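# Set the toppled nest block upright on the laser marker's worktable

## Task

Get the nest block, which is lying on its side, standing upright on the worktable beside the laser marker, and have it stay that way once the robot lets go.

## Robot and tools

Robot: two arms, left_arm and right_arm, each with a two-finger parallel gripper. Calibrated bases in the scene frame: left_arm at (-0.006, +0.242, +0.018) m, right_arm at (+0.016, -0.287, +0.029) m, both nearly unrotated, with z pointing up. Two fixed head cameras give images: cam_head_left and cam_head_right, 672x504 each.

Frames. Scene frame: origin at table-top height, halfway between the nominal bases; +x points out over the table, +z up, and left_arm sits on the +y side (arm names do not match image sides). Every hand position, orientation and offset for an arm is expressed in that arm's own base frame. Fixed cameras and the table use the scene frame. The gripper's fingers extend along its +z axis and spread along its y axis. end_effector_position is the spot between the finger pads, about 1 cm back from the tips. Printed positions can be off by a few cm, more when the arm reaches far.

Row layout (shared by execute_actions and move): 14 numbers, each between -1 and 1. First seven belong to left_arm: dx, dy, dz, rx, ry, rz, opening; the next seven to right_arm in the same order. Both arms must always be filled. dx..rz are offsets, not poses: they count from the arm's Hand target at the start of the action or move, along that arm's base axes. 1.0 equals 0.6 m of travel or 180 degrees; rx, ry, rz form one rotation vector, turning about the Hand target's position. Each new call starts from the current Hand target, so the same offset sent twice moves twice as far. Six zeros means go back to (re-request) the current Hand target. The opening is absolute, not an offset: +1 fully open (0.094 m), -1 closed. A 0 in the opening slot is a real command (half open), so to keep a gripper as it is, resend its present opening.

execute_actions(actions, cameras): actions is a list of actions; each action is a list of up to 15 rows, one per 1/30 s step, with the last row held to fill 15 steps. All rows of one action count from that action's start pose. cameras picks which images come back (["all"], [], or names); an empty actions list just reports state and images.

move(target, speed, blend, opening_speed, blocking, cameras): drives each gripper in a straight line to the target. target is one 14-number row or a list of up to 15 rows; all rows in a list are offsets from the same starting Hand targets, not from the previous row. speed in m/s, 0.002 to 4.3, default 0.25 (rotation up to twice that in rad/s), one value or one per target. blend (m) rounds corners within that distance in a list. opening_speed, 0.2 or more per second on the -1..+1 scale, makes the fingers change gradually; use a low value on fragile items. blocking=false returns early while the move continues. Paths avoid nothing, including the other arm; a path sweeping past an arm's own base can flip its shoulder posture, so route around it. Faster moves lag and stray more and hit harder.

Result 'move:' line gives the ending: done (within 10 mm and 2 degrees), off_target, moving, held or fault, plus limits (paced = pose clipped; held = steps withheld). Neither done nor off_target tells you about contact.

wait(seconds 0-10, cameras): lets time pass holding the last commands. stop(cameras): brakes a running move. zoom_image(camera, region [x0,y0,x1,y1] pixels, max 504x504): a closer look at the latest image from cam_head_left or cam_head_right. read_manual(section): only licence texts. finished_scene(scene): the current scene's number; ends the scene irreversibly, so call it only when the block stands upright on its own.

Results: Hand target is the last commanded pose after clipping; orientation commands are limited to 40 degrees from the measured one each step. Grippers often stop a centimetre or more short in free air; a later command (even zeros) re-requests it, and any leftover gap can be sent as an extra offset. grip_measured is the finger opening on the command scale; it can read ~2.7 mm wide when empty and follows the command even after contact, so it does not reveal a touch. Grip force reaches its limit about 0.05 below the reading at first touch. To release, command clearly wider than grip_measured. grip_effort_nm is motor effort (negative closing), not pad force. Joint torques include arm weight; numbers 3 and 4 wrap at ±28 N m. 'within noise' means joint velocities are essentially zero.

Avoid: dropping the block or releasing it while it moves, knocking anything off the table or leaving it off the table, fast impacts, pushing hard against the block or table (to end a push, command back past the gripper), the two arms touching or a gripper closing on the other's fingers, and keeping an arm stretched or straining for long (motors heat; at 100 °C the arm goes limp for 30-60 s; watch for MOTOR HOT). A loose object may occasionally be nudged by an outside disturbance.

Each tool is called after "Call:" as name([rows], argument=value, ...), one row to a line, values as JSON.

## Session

Call:
execute_actions(actions=[])

Scene clock: 0.00 s.
left_arm: end_effector_position=(+0.2922, -0.1681, +0.1052) grip_measured=+1.000 grip_effort_nm=n/a end_effector_quat_wxyz=(+0.089, +0.059, +0.994, +0.024) | right_arm: end_effector_position=(+0.8399, -0.0849, +0.1767) grip_measured=+1.000 grip_effort_nm=n/a end_effector_quat_wxyz=(-0.478, +0.627, -0.610, -0.076)
Joint positions: left_arm=[-0.587 1.229 0.789 -1.001 -0.131 -0.461 0.094] | right_arm=[-0.263 2.507 2.592 -1.155 -0.92 -1.608 0.094]
Joint velocities: within noise
Joint torques (N m): no reading
Heat: left arm: hottest waist 24 °C; right arm: hottest waist 24 °C.
Hand target: left_arm +0.3016, -0.1743, +0.1167; +0.103, +0.057, +0.993, +0.016 | right_arm +0.8434, -0.0859, +0.1749; -0.480, +0.628, -0.609, -0.073
Tool commands: left_gripper/opening=+1.0 right_gripper/opening=+1.0

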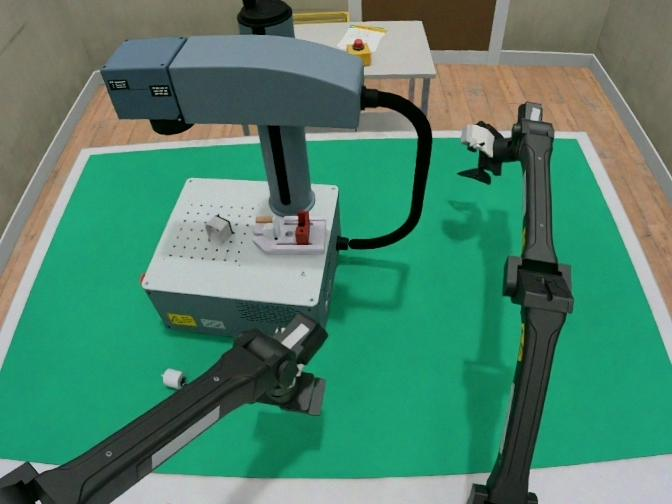

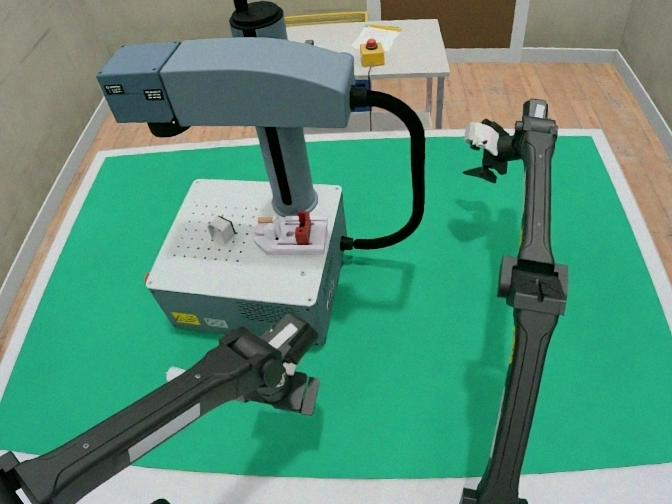

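Call:
zoom_image(camera="cam_head_left", region=[150, 170, 350, 320])

Call:
zoom_image(camera="cam_head_left", region=[195, 205, 245, 255])

Call:
zoom_image(camera="cam_head_right", region=[195, 205, 245, 255])

Scaled by 2.520 from the camera's 672x504 image, which has a finer 960x720 frame.

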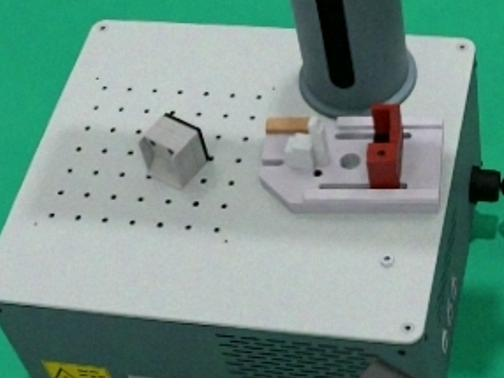

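Scaled by 10.080 from the camera's 672x504 image, which has a finer 960x720 frame.

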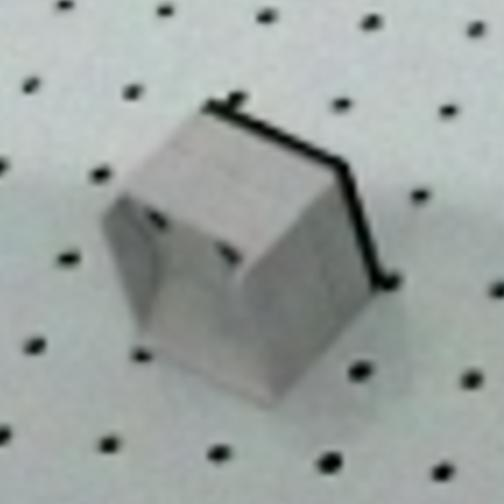

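Scaled by 10.080 from the camera's 672x504 image, which has a finer 960x720 frame.

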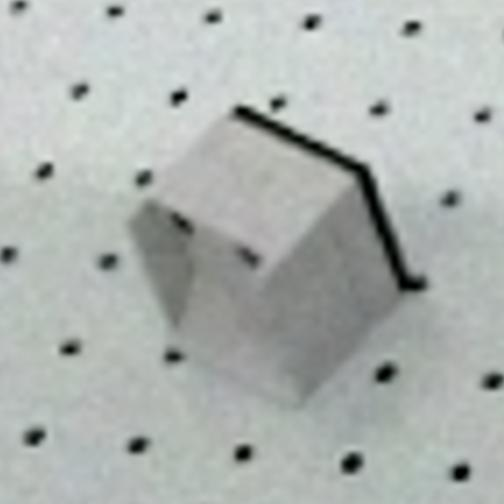

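Call:
move([
  [0,0.15,0.38,-0.03,-0.08,-0.04,0.8,0,0,0,0,0,0,1],
  [0.415,0.39,0.27,-0.0984,-0.2522,-0.1331,0.8,0,0,0,0,0,0,1],
], blend=0.04, speed=0.3, cameras=["all"])

Call:
zoom_image(camera="cam_head_left", region=[150, 190, 270, 280])

Call:
zoom_image(camera="cam_head_right", region=[150, 190, 270, 280])

Scene clock: 5.80 s.
left_arm: end_effector_position=(+0.5292, +0.0499, +0.2388) grip_measured=+0.802 grip_effort_nm=-0.046 end_effector_quat_wxyz=(+0.448, +0.216, +0.854, -0.156) | right_arm: end_effector_position=(+0.8399, -0.0849, +0.1767) grip_measured=+1.000 grip_effort_nm=-0.022 end_effector_quat_wxyz=(-0.478, +0.627, -0.610, -0.076)
Joint positions: left_arm=[0.306 1.384 1.042 -0.465 0.704 0.508 0.085] | right_arm=[-0.263 2.507 2.592 -1.155 -0.92 -1.608 0.094]
Joint torques (N m): left_arm=[1.26 -12.34 13.91 2.26 0.3 0.15] | right_arm=[0.97 -26.17 13.3 1.13 -0.78 0]
Heat: left arm: hottest elbow 25 °C; right arm: hottest shoulder 25 °C.
Hand target: left_arm +0.5507, +0.0596, +0.2787; +0.482, +0.230, +0.835, -0.132 | right_arm +0.8434, -0.0859, +0.1749; -0.480, +0.628, -0.609, -0.073
Off the commanded pose: left_arm 0.046 m, 5 deg | right_arm 0.004 m, 1 deg.
move: off_target (left_arm)

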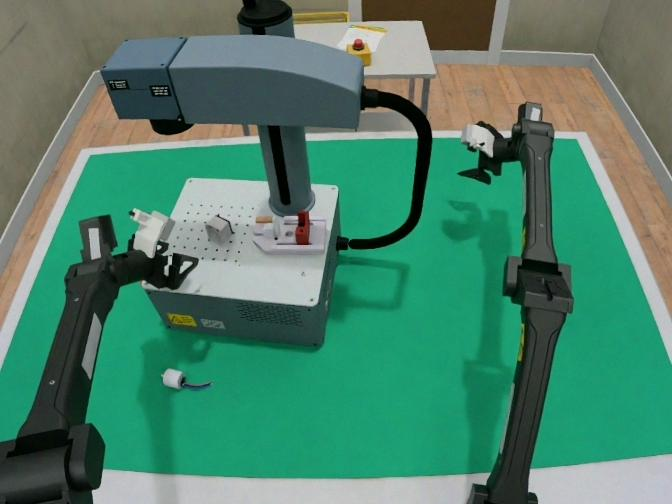

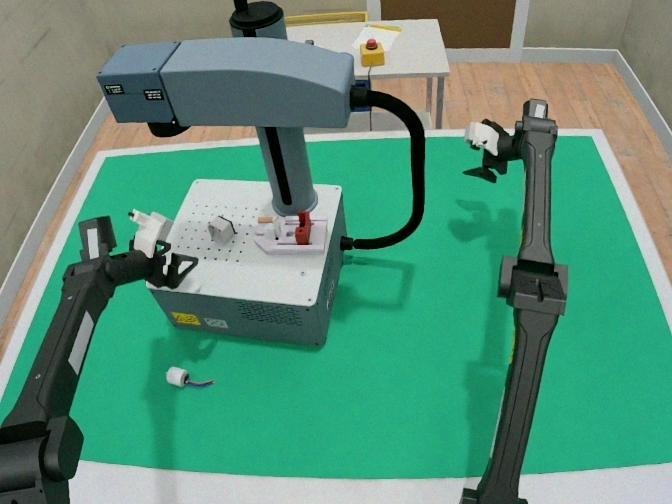

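Scaled by 4.200 from the camera's 672x504 image, which has a finer 960x720 frame.

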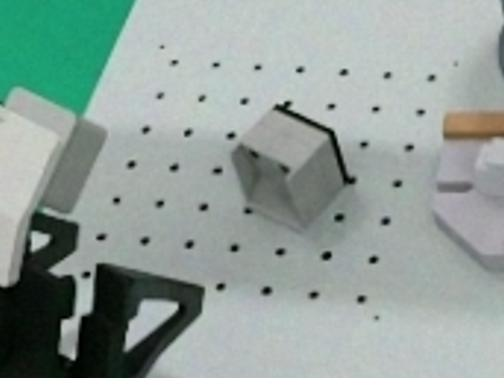

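Scaled by 4.200 from the camera's 672x504 image, which has a finer 960x720 frame.

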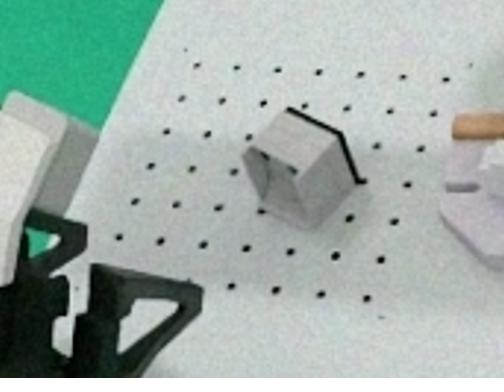

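Call:
move(target=[0.168,-0.095,-0.072,-0.0153,-0.023,0,0.8,0,0,0,0,0,0,1], speed=0.12, cameras=["all"])

Call:
zoom_image(camera="cam_head_left", region=[150, 190, 270, 280])

Call:
zoom_image(camera="cam_head_right", region=[150, 190, 270, 280])

Scene clock: 8.77 s.
left_arm: end_effector_position=(+0.6264, +0.0053, +0.2001) grip_measured=+0.802 grip_effort_nm=-0.037 end_effector_quat_wxyz=(+0.488, +0.214, +0.832, -0.154) | right_arm: end_effector_position=(+0.8399, -0.0849, +0.1767) grip_measured=+1.000 grip_effort_nm=-0.027 end_effector_quat_wxyz=(-0.478, +0.627, -0.610, -0.076)
Joint positions: left_arm=[0.17 1.62 1.13 -0.138 0.625 0.347 0.085] | right_arm=[-0.263 2.507 2.592 -1.155 -0.92 -1.608 0.094]
Joint torques (N m): left_arm=[-0.26 -14.86 13.48 2.51 0.04 -0.08] | right_arm=[-0.03 -25.82 13.29 1.2 -0.78 0.01]
Heat: left arm: hottest elbow 27 °C; right arm: hottest shoulder 25 °C.
Hand target: left_arm +0.6514, +0.0027, +0.2354; +0.517, +0.223, +0.814, -0.144 | right_arm +0.8434, -0.0859, +0.1749; -0.480, +0.628, -0.609, -0.073
Off the commanded pose: left_arm 0.044 m, 4 deg | right_arm 0.004 m, 1 deg.
move: off_target (left_arm)

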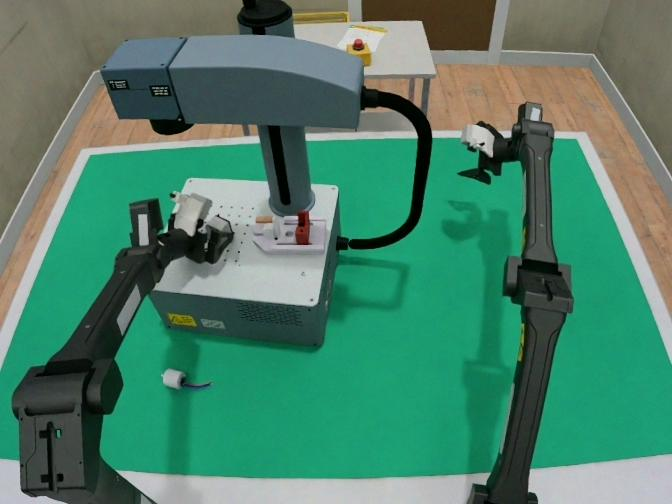

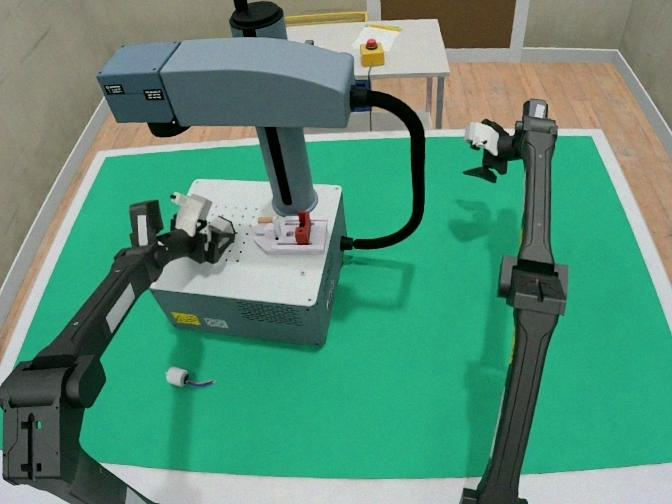

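Scaled by 4.200 from the camera's 672x504 image, which has a finer 960x720 frame.

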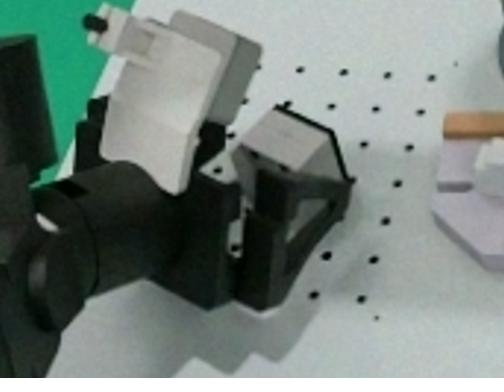

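Scaled by 4.200 from the camera's 672x504 image, which has a finer 960x720 frame.

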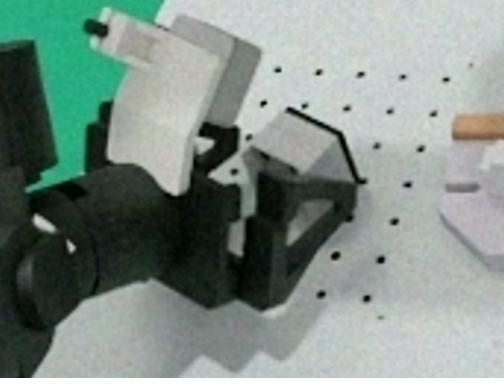

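Call:
move(target=[0,0,0,0,0,0,-0.4,0,0,0,0,0,0,1], opening_speed=0.7, cameras=["all"])

Call:
zoom_image(camera="cam_head_left", region=[150, 190, 270, 280])

Scene clock: 11.17 s.
left_arm: end_effector_position=(+0.6265, +0.0053, +0.2002) grip_measured=-0.163 grip_effort_nm=-0.969 end_effector_quat_wxyz=(+0.488, +0.213, +0.832, -0.154) | right_arm: end_effector_position=(+0.8399, -0.0849, +0.1767) grip_measured=+1.000 grip_effort_nm=-0.017 end_effector_quat_wxyz=(-0.478, +0.627, -0.610, -0.076)
Joint positions: left_arm=[0.17 1.62 1.13 -0.138 0.624 0.345 0.039] | right_arm=[-0.263 2.507 2.592 -1.155 -0.92 -1.608 0.094]
Joint torques (N m): left_arm=[-0.32 -14.8 13.46 2.48 0.04 -0.06] | right_arm=[0.73 -25 13.31 1.14 -0.82 -0.05]
Heat: left arm: hottest elbow 28 °C; right arm: hottest shoulder 26 °C.
Hand target: left_arm +0.6514, +0.0027, +0.2354; +0.517, +0.223, +0.814, -0.144 | right_arm +0.8434, -0.0859, +0.1749; -0.480, +0.628, -0.609, -0.073
Off the commanded pose: left_arm 0.043 m, 4 deg | right_arm 0.004 m, 1 deg.
move: off_target (left_arm)

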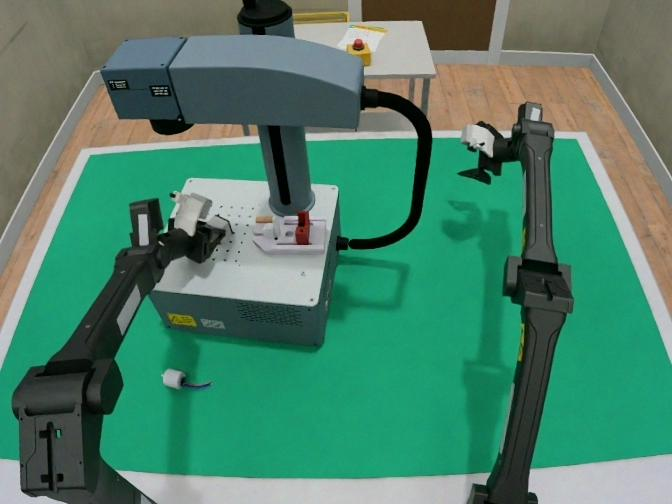

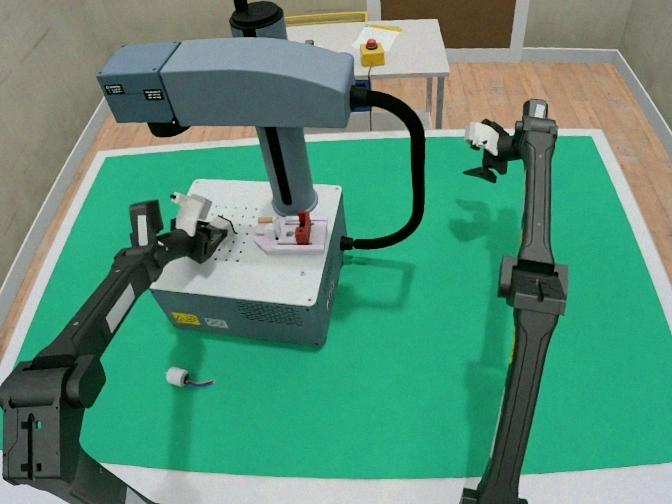

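Scaled by 4.200 from the camera's 672x504 image, which has a finer 960x720 frame.

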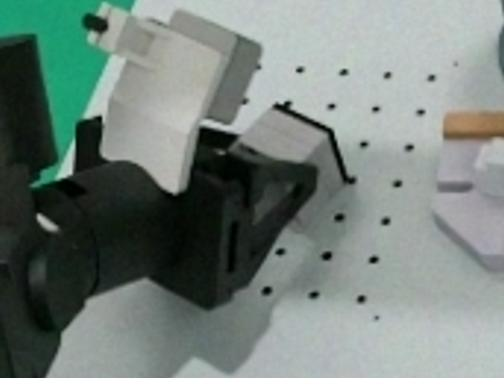

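Call:
move([
  [-0.03,0,0.08,0,0,0,-0.4,0,0,0,0,0,0,1],
  [-0.285,-0.03,0.15,0.2467,0.1125,-0.1468,-0.4,0,0,0,0,0,0,1],
  [-0.367,-0.121,0.18,0.4934,0.225,-0.2936,-0.4,0,0,0,0,0,0,1],
], speed=0.35, blend=0.03, cameras=["all"])

Scene clock: 16.57 s.
left_arm: end_effector_position=(+0.4289, -0.0652, +0.3195) grip_measured=-0.164 grip_effort_nm=-0.979 end_effector_quat_wxyz=(-0.131, +0.749, +0.618, +0.198) | right_arm: end_effector_position=(+0.8399, -0.0849, +0.1767) grip_measured=+1.000 grip_effort_nm=-0.027 end_effector_quat_wxyz=(-0.478, +0.627, -0.610, -0.076)
Joint positions: left_arm=[-0.333 1.468 1.552 -1.675 -0.479 1.423 0.039] | right_arm=[-0.263 2.507 2.592 -1.155 -0.92 -1.608 0.094]
Joint torques (N m): left_arm=[-0.15 -14.15 11.17 0.01 -0.52 0.15] | right_arm=[1.85 -24.94 13.31 1.37 -0.75 -0.01]
Heat: left arm: hottest elbow 31 °C; right arm: hottest shoulder 26 °C.
Hand target: left_arm +0.4312, -0.0698, +0.3435; -0.155, +0.743, +0.624, +0.185 | right_arm +0.8434, -0.0859, +0.1749; -0.480, +0.628, -0.609, -0.073
Off the commanded pose: left_arm 0.024 m, 3 deg | right_arm 0.004 m, 1 deg.
joint sent to its limit (left arm) — joint 4 (wrist pitch), lower limit. The joint targets are off in orientation, not in position.
move: off_target (left_arm); blend cut to 0.0248 m at target 1

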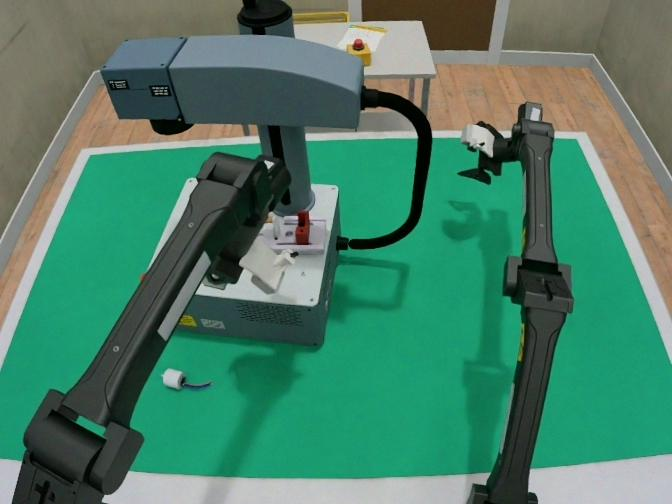

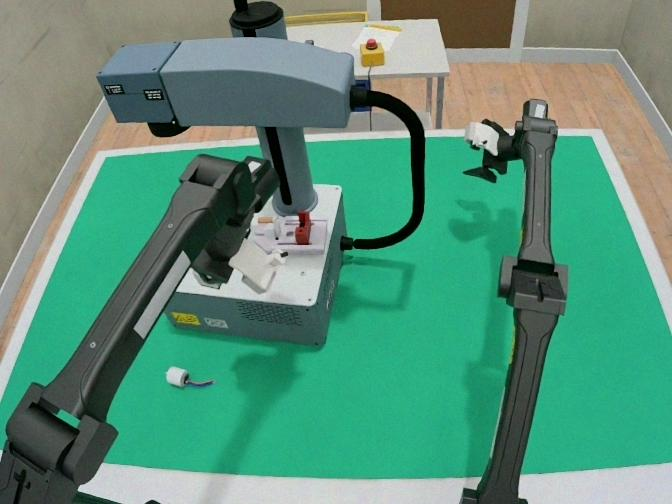

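Call:
move(target=[0.155,-0.062,-0.13,0,0,0,-0.4,0,0,0,0,0,0,1], speed=0.2, cameras=["all"])

Call:
zoom_image(camera="cam_head_right", region=[190, 210, 310, 310])

Scene clock: 18.93 s.
left_arm: end_effector_position=(+0.5103, -0.0955, +0.2358) grip_measured=-0.164 grip_effort_nm=-0.969 end_effector_quat_wxyz=(-0.185, +0.746, +0.618, +0.166) | right_arm: end_effector_position=(+0.8399, -0.0849, +0.1767) grip_measured=+1.000 grip_effort_nm=-0.022 end_effector_quat_wxyz=(-0.478, +0.627, -0.610, -0.076)
Joint positions: left_arm=[-0.337 1.784 1.714 -1.661 -0.478 1.383 0.039] | right_arm=[-0.263 2.507 2.592 -1.155 -0.92 -1.608 0.094]
Joint torques (N m): left_arm=[-0.56 -17.85 13.29 -0.31 -0.35 -0.06] | right_arm=[1.32 -25.35 13.23 1.28 -0.77 0.02]
Heat: left arm: hottest elbow 32 °C; right arm: hottest shoulder 27 °C.
Hand target: left_arm +0.5242, -0.1071, +0.2653; -0.155, +0.743, +0.624, +0.185 | right_arm +0.8434, -0.0859, +0.1749; -0.480, +0.628, -0.609, -0.073
Off the commanded pose: left_arm 0.035 m, 4 deg | right_arm 0.004 m, 1 deg.
move: off_target (left_arm)

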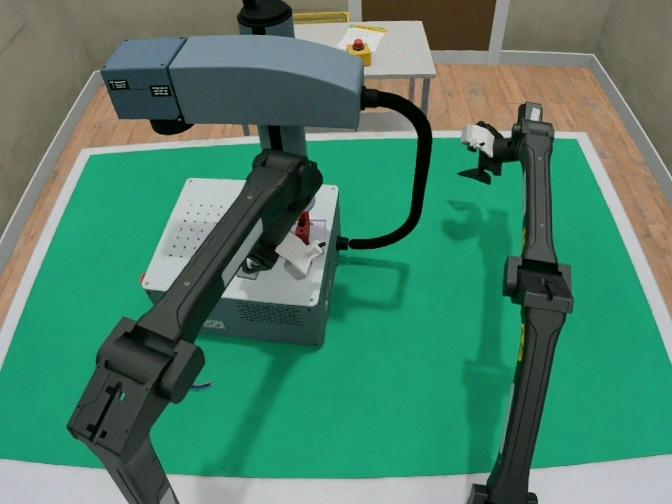

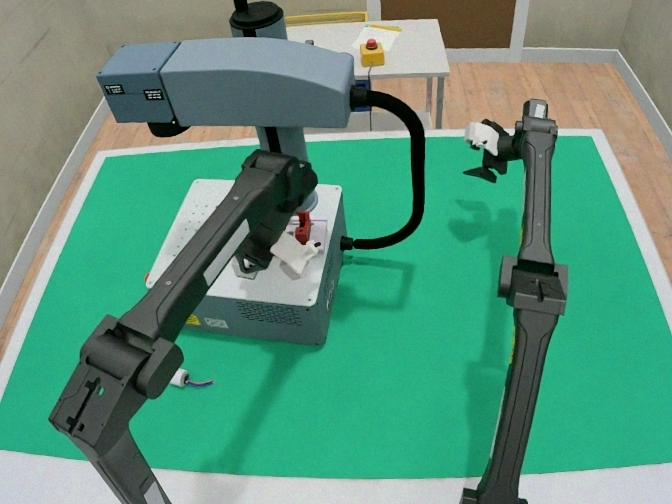

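Scaled by 4.200 from the camera's 672x504 image, which has a finer 960x720 frame.

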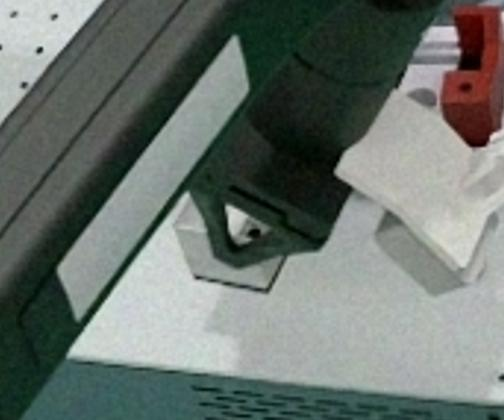

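Call:
move(target=[0.003,0,-0.042,0,0,0,-0.4,0,0,0,0,0,0,1], speed=0.06)

Call:
move(target=[0,0,-0.015,0,0,0,-0.4,0,0,0,0,0,0,1], speed=0.04, cameras=["all"])

Call:
zoom_image(camera="cam_head_right", region=[190, 210, 310, 310])

Scene clock: 20.43 s.
left_arm: end_effector_position=(+0.5203, -0.0990, +0.2315) grip_measured=-0.164 grip_effort_nm=-0.974 end_effector_quat_wxyz=(-0.169, +0.744, +0.622, +0.175) | right_arm: end_effector_position=(+0.8399, -0.0849, +0.1767) grip_measured=+1.000 grip_effort_nm=-0.022 end_effector_quat_wxyz=(-0.478, +0.627, -0.610, -0.076)
Joint positions: left_arm=[-0.337 1.79 1.714 -1.617 -0.478 1.382 0.039] | right_arm=[-0.263 2.507 2.592 -1.155 -0.92 -1.608 0.094]
Joint torques (N m): left_arm=[-0.38 -17.32 9.63 0.44 -0.38 -0.05] | right_arm=[1.67 -25.93 13.39 1.21 -0.83 0.01]
Heat: left arm: hottest elbow 32 °C; right arm: hottest shoulder 27 °C.
Hand target: left_arm +0.5259, -0.1071, +0.2401; -0.155, +0.743, +0.624, +0.185 | right_arm +0.8434, -0.0859, +0.1749; -0.480, +0.628, -0.609, -0.073
Off the commanded pose: left_arm 0.013 m, 2 deg | right_arm 0.004 m, 1 deg.
move: off_target (left_arm)

Scene clock: 21.27 s.
left_arm: end_effector_position=(+0.5252, -0.1007, +0.2304) grip_measured=-0.164 grip_effort_nm=-0.979 end_effector_quat_wxyz=(-0.160, +0.743, +0.624, +0.181) | right_arm: end_effector_position=(+0.8399, -0.0849, +0.1767) grip_measured=+1.000 grip_effort_nm=-0.022 end_effector_quat_wxyz=(-0.478, +0.627, -0.610, -0.076)
Joint positions: left_arm=[-0.337 1.791 1.714 -1.594 -0.478 1.382 0.039] | right_arm=[-0.263 2.507 2.592 -1.155 -0.92 -1.608 0.094]
Joint torques (N m): left_arm=[-0.32 -17.32 8.13 0.58 -0.38 -0.05] | right_arm=[1.49 -25.7 13.23 1.33 -0.84 -0.03]
Heat: left arm: hottest elbow 32 °C; right arm: hottest shoulder 27 °C.
Hand target: left_arm +0.5259, -0.1071, +0.2311; -0.155, +0.743, +0.624, +0.185 | right_arm +0.8434, -0.0859, +0.1749; -0.480, +0.628, -0.609, -0.073
Off the commanded pose: left_arm 0.006 m, 1 deg | right_arm 0.004 m, 1 deg.
move: done

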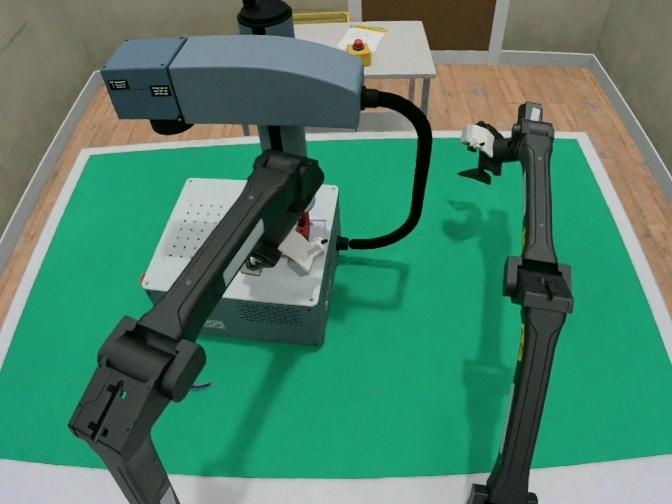

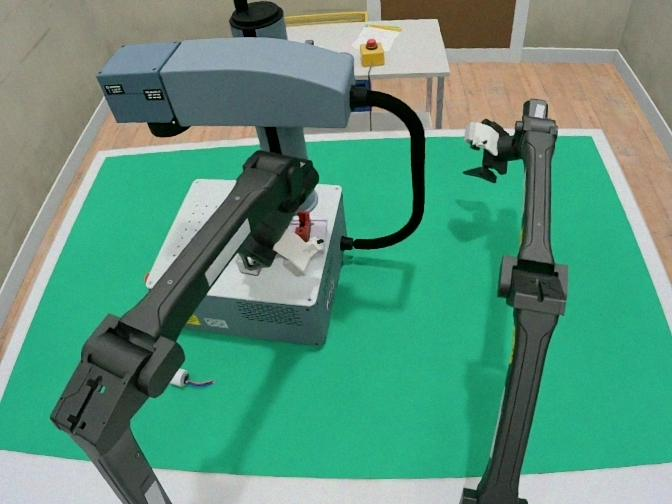

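Scaled by 4.200 from the camera's 672x504 image, which has a finer 960x720 frame.

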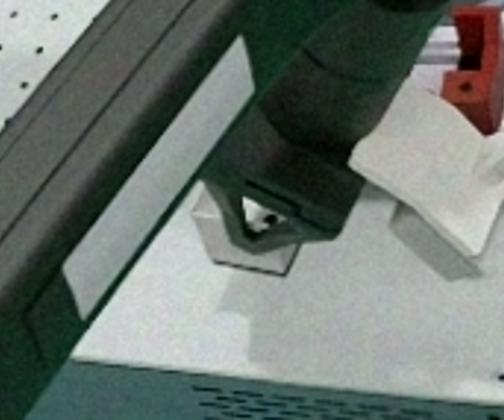

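Call:
move(target=[-0.003,0,-0.035,0,0,0,-0.4,0,0,0,0,0,0,1], speed=0.05)

Call:
move(target=[0,0,-0.015,0,0,0,-0.4,0,0,0,0,0,0,1], speed=0.04, cameras=["all"])

Call:
zoom_image(camera="cam_head_right", region=[190, 210, 310, 310])

Scene clock: 22.73 s.
left_arm: end_effector_position=(+0.5253, -0.1007, +0.2102) grip_measured=-0.164 grip_effort_nm=-0.974 end_effector_quat_wxyz=(-0.159, +0.743, +0.625, +0.181) | right_arm: end_effector_position=(+0.8399, -0.0849, +0.1767) grip_measured=+1.000 grip_effort_nm=-0.017 end_effector_quat_wxyz=(-0.478, +0.627, -0.610, -0.076)
Joint positions: left_arm=[-0.337 1.795 1.667 -1.54 -0.478 1.382 0.039] | right_arm=[-0.263 2.507 2.592 -1.155 -0.92 -1.608 0.094]
Joint torques (N m): left_arm=[-0.38 -17.55 7.62 0.57 -0.37 -0.05] | right_arm=[1.08 -25.64 13.38 1.43 -0.77 -0.05]
Heat: left arm: hottest elbow 32 °C; right arm: hottest shoulder 27 °C.
Hand target: left_arm +0.5242, -0.1071, +0.2102; -0.155, +0.743, +0.624, +0.185 | right_arm +0.8434, -0.0859, +0.1749; -0.480, +0.628, -0.609, -0.073
Off the commanded pose: left_arm 0.006 m, 1 deg | right_arm 0.004 m, 1 deg.
move: done

Scene clock: 23.60 s.
left_arm: end_effector_position=(+0.5253, -0.1007, +0.2025) grip_measured=-0.164 grip_effort_nm=-0.974 end_effector_quat_wxyz=(-0.158, +0.742, +0.625, +0.182) | right_arm: end_effector_position=(+0.8399, -0.0849, +0.1767) grip_measured=+1.000 grip_effort_nm=-0.022 end_effector_quat_wxyz=(-0.478, +0.627, -0.610, -0.076)
Joint positions: left_arm=[-0.337 1.797 1.648 -1.518 -0.478 1.382 0.039] | right_arm=[-0.263 2.507 2.592 -1.155 -0.92 -1.608 0.094]
Joint torques (N m): left_arm=[-0.38 -17.38 7.6 0.53 -0.37 -0.05] | right_arm=[1.26 -25.64 13.27 1.32 -0.79 -0.03]
Heat: left arm: hottest elbow 32 °C; right arm: hottest shoulder 27 °C.
Hand target: left_arm +0.5242, -0.1071, +0.2013; -0.155, +0.743, +0.624, +0.185 | right_arm +0.8434, -0.0859, +0.1749; -0.480, +0.628, -0.609, -0.073
Off the commanded pose: left_arm 0.007 m, 1 deg | right_arm 0.004 m, 1 deg.
move: done

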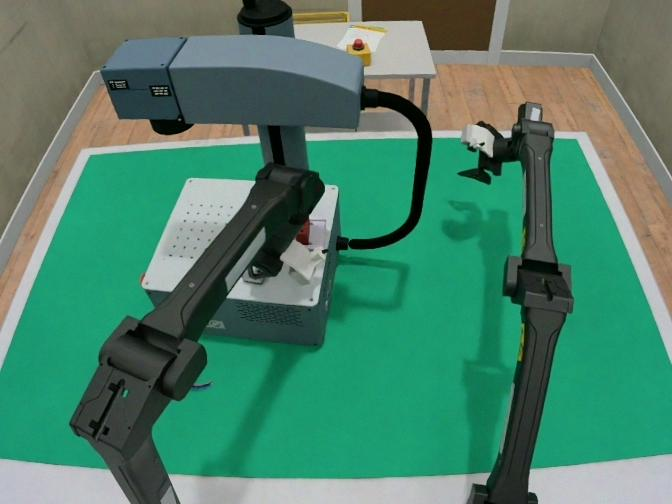

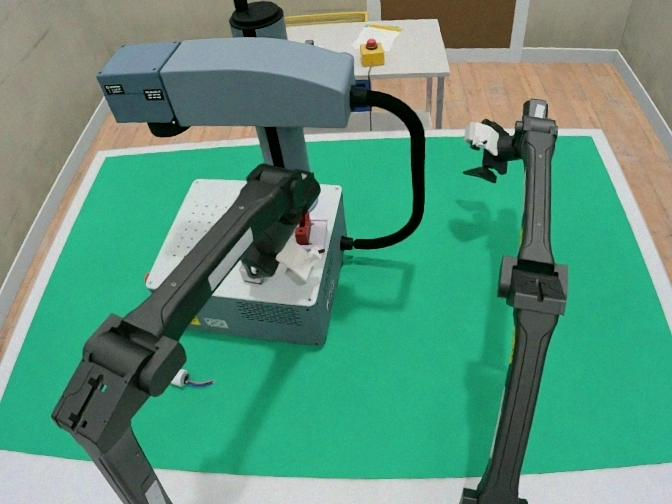

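Scaled by 4.200 from the camera's 672x504 image, which has a finer 960x720 frame.

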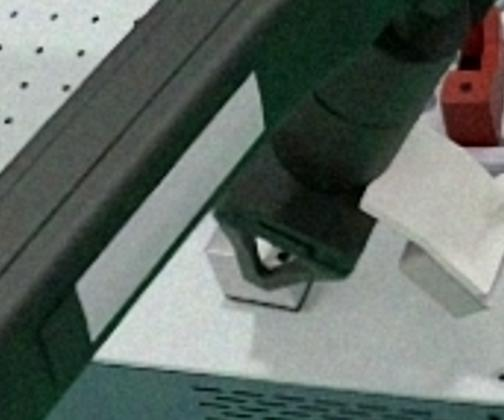

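Call:
move(target=[0,0,-0.01,0,0,0,-0.4,0,0,0,0,0,0,1], speed=0.03)

Call:
move(target=[0,0,-0.01,0,0,0,-0.4,0,0,0,0,0,0,1], speed=0.03, cameras=["all"])

Call:
zoom_image(camera="cam_head_right", region=[210, 220, 310, 310])

Scene clock: 24.83 s.
left_arm: end_effector_position=(+0.5253, -0.1007, +0.1986) grip_measured=-0.164 grip_effort_nm=-0.979 end_effector_quat_wxyz=(-0.158, +0.742, +0.625, +0.182) | right_arm: end_effector_position=(+0.8399, -0.0849, +0.1767) grip_measured=+1.000 grip_effort_nm=-0.017 end_effector_quat_wxyz=(-0.478, +0.627, -0.610, -0.076)
Joint positions: left_arm=[-0.337 1.798 1.64 -1.507 -0.478 1.381 0.039] | right_arm=[-0.263 2.507 2.592 -1.155 -0.92 -1.608 0.094]
Joint torques (N m): left_arm=[-0.38 -17.14 7.3 0.7 -0.37 -0.05] | right_arm=[1.44 -25.05 13.34 1.24 -0.81 -0.01]
Heat: left arm: hottest elbow 32 °C; right arm: hottest shoulder 28 °C.
Hand target: left_arm +0.5242, -0.1071, +0.1952; -0.155, +0.743, +0.624, +0.185 | right_arm +0.8434, -0.0859, +0.1749; -0.480, +0.628, -0.609, -0.073
Off the commanded pose: left_arm 0.007 m, 1 deg | right_arm 0.004 m, 1 deg.
move: done

Scene clock: 25.53 s.
left_arm: end_effector_position=(+0.5252, -0.1002, +0.1971) grip_measured=-0.164 grip_effort_nm=-0.974 end_effector_quat_wxyz=(-0.159, +0.741, +0.626, +0.184) | right_arm: end_effector_position=(+0.8399, -0.0849, +0.1767) grip_measured=+1.000 grip_effort_nm=-0.027 end_effector_quat_wxyz=(-0.478, +0.627, -0.610, -0.076)
Joint positions: left_arm=[-0.337 1.798 1.635 -1.502 -0.483 1.379 0.039] | right_arm=[-0.263 2.507 2.592 -1.155 -0.92 -1.608 0.094]
Joint torques (N m): left_arm=[-0.5 -17.08 6.78 1.17 -0.22 -0.01] | right_arm=[0.97 -25.17 13.15 1.35 -0.83 -0.06]
Heat: left arm: hottest elbow 32 °C; right arm: hottest shoulder 28 °C.
Hand target: left_arm +0.5242, -0.1071, +0.1892; -0.155, +0.743, +0.624, +0.185 | right_arm +0.8434, -0.0859, +0.1749; -0.480, +0.628, -0.609, -0.073
Off the commanded pose: left_arm 0.011 m, 1 deg | right_arm 0.004 m, 1 deg.
move: off_target (left_arm)

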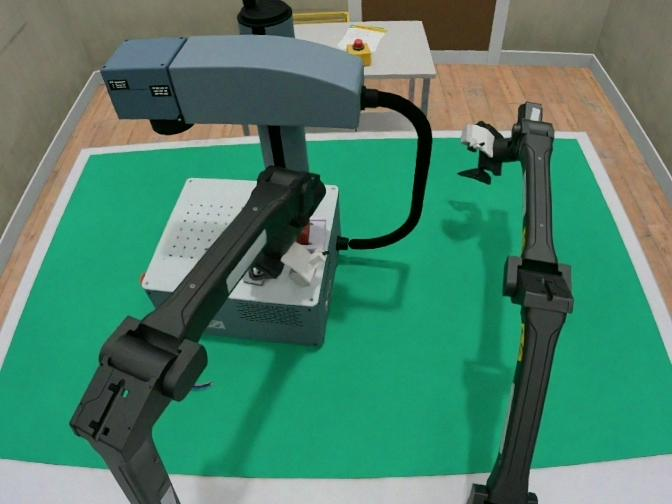

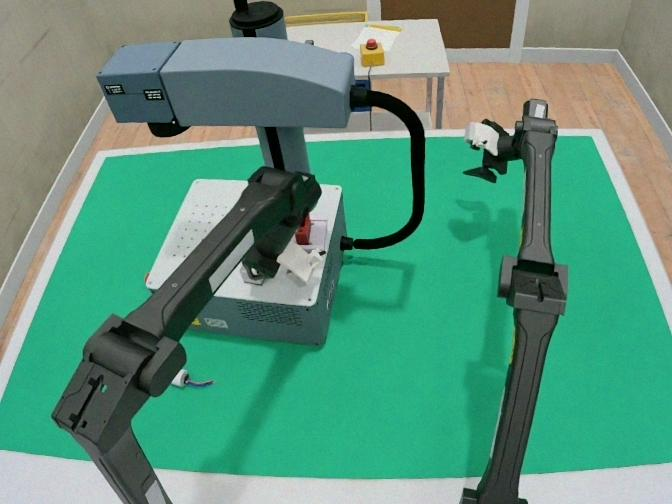

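Scaled by 5.040 from the camera's 672x504 image, which has a finer 960x720 frame.

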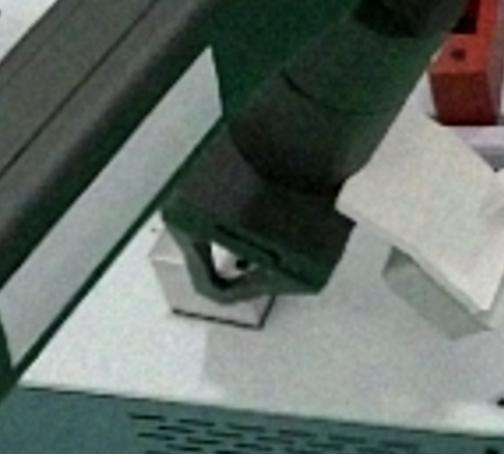

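Contact (z stalled, wrist torques changed). Release.

Call:
move(target=[0,0.005,0.008,0,0,0,0.35,0,0,0,0,0,0,1], opening_speed=0.7)

Call:
move([
  [-0.01,-0.12,0.22,0,0,0,0.4,0,0,0,0,0,0,1],
  [-0.25,-0.12,0.32,0,0,0,0.4,0,0,0,0,0,0,1],
  [-0.3,0.4,0.35,0,0,0,0.4,0,0,0,0,0,0,1],
], speed=[0.15,0.3,0.4], blend=0.03, cameras=["all"])

Call:
zoom_image(camera="cam_head_left", region=[190, 210, 310, 310])

Scene clock: 27.50 s.
left_arm: end_effector_position=(+0.5258, -0.1004, +0.1962) grip_measured=+0.347 grip_effort_nm=0.159 end_effector_quat_wxyz=(-0.157, +0.741, +0.626, +0.185) | right_arm: end_effector_position=(+0.8399, -0.0849, +0.1767) grip_measured=+1.000 grip_effort_nm=-0.022 end_effector_quat_wxyz=(-0.478, +0.627, -0.610, -0.076)
Joint positions: left_arm=[-0.337 1.798 1.633 -1.497 -0.482 1.378 0.063] | right_arm=[-0.263 2.507 2.592 -1.155 -0.92 -1.608 0.094]
Joint torques (N m): left_arm=[-0.03 -17.44 7.31 0.58 -0.25 0.05] | right_arm=[1.26 -25.58 13.24 1.36 -0.8 0]
Heat: left arm: hottest elbow 32 °C; right arm: hottest shoulder 28 °C.
Hand target: left_arm +0.5242, -0.1040, +0.1941; -0.155, +0.743, +0.624, +0.185 | right_arm +0.8434, -0.0859, +0.1749; -0.480, +0.628, -0.609, -0.073
Off the commanded pose: left_arm 0.005 m, 0 deg | right_arm 0.004 m, 1 deg.
move: done

Scene clock: 30.93 s.
left_arm: end_effector_position=(+0.3422, +0.1314, +0.3851) grip_measured=+0.398 grip_effort_nm=0.154 end_effector_quat_wxyz=(-0.159, +0.748, +0.618, +0.180) | right_arm: end_effector_position=(+0.8399, -0.0849, +0.1767) grip_measured=+1.000 grip_effort_nm=-0.027 end_effector_quat_wxyz=(-0.478, +0.627, -0.610, -0.076)
Joint positions: left_arm=[0.159 1.214 1.482 -1.675 -0.459 1.957 0.066] | right_arm=[-0.263 2.507 2.592 -1.155 -0.92 -1.608 0.094]
Joint torques (N m): left_arm=[1.79 -8.76 11.52 0.35 -0.23 0.17] | right_arm=[1.2 -25.52 13.26 1.21 -0.79 0.03]
Heat: left arm: hottest elbow 32 °C; right arm: hottest shoulder 29 °C.
Hand target: left_arm +0.3441, +0.1359, +0.4040; -0.155, +0.743, +0.624, +0.185 | right_arm +0.8434, -0.0859, +0.1749; -0.480, +0.628, -0.609, -0.073
Off the commanded pose: left_arm 0.020 m, 1 deg | right_arm 0.004 m, 1 deg.
joint sent to its limit (left arm) — joint 4 (wrist pitch), lower limit. The joint targets still meet the commanded pose.
move: off_target (left_arm)

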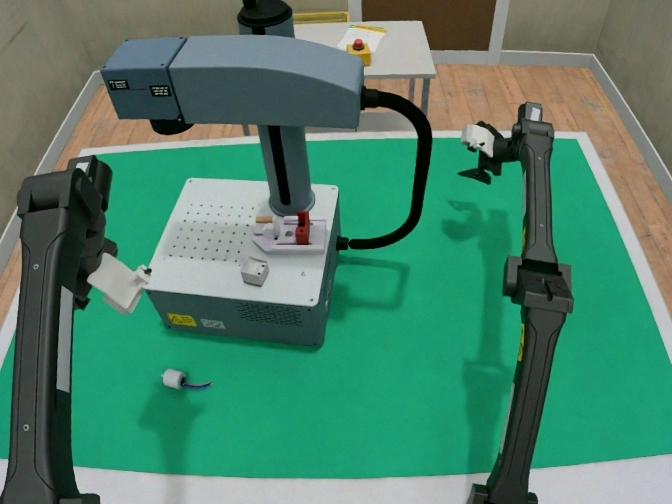

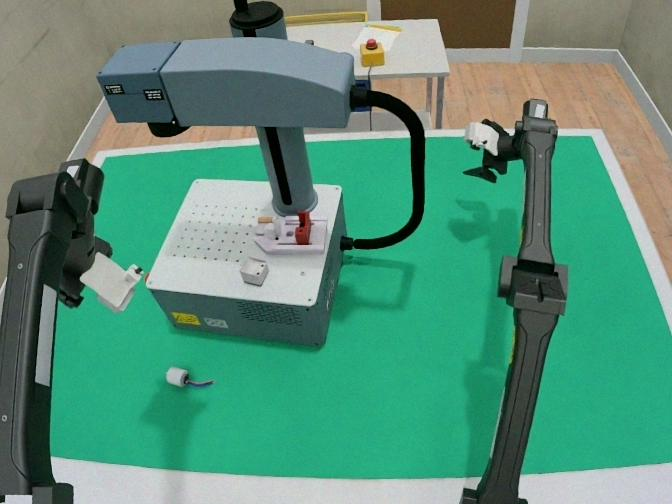

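Scaled by 4.200 from the camera's 672x504 image, which has a finer 960x720 frame.

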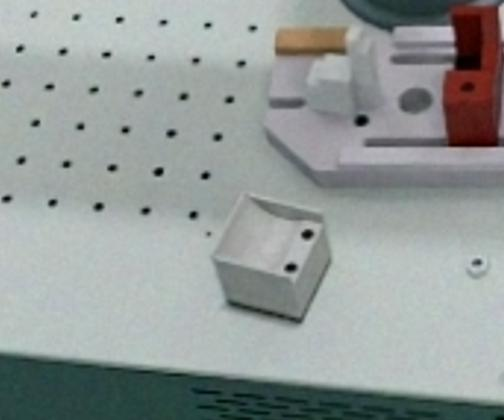

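Upright.

Call:
finished_scene(scene=2)

The scene is finished: the task was done.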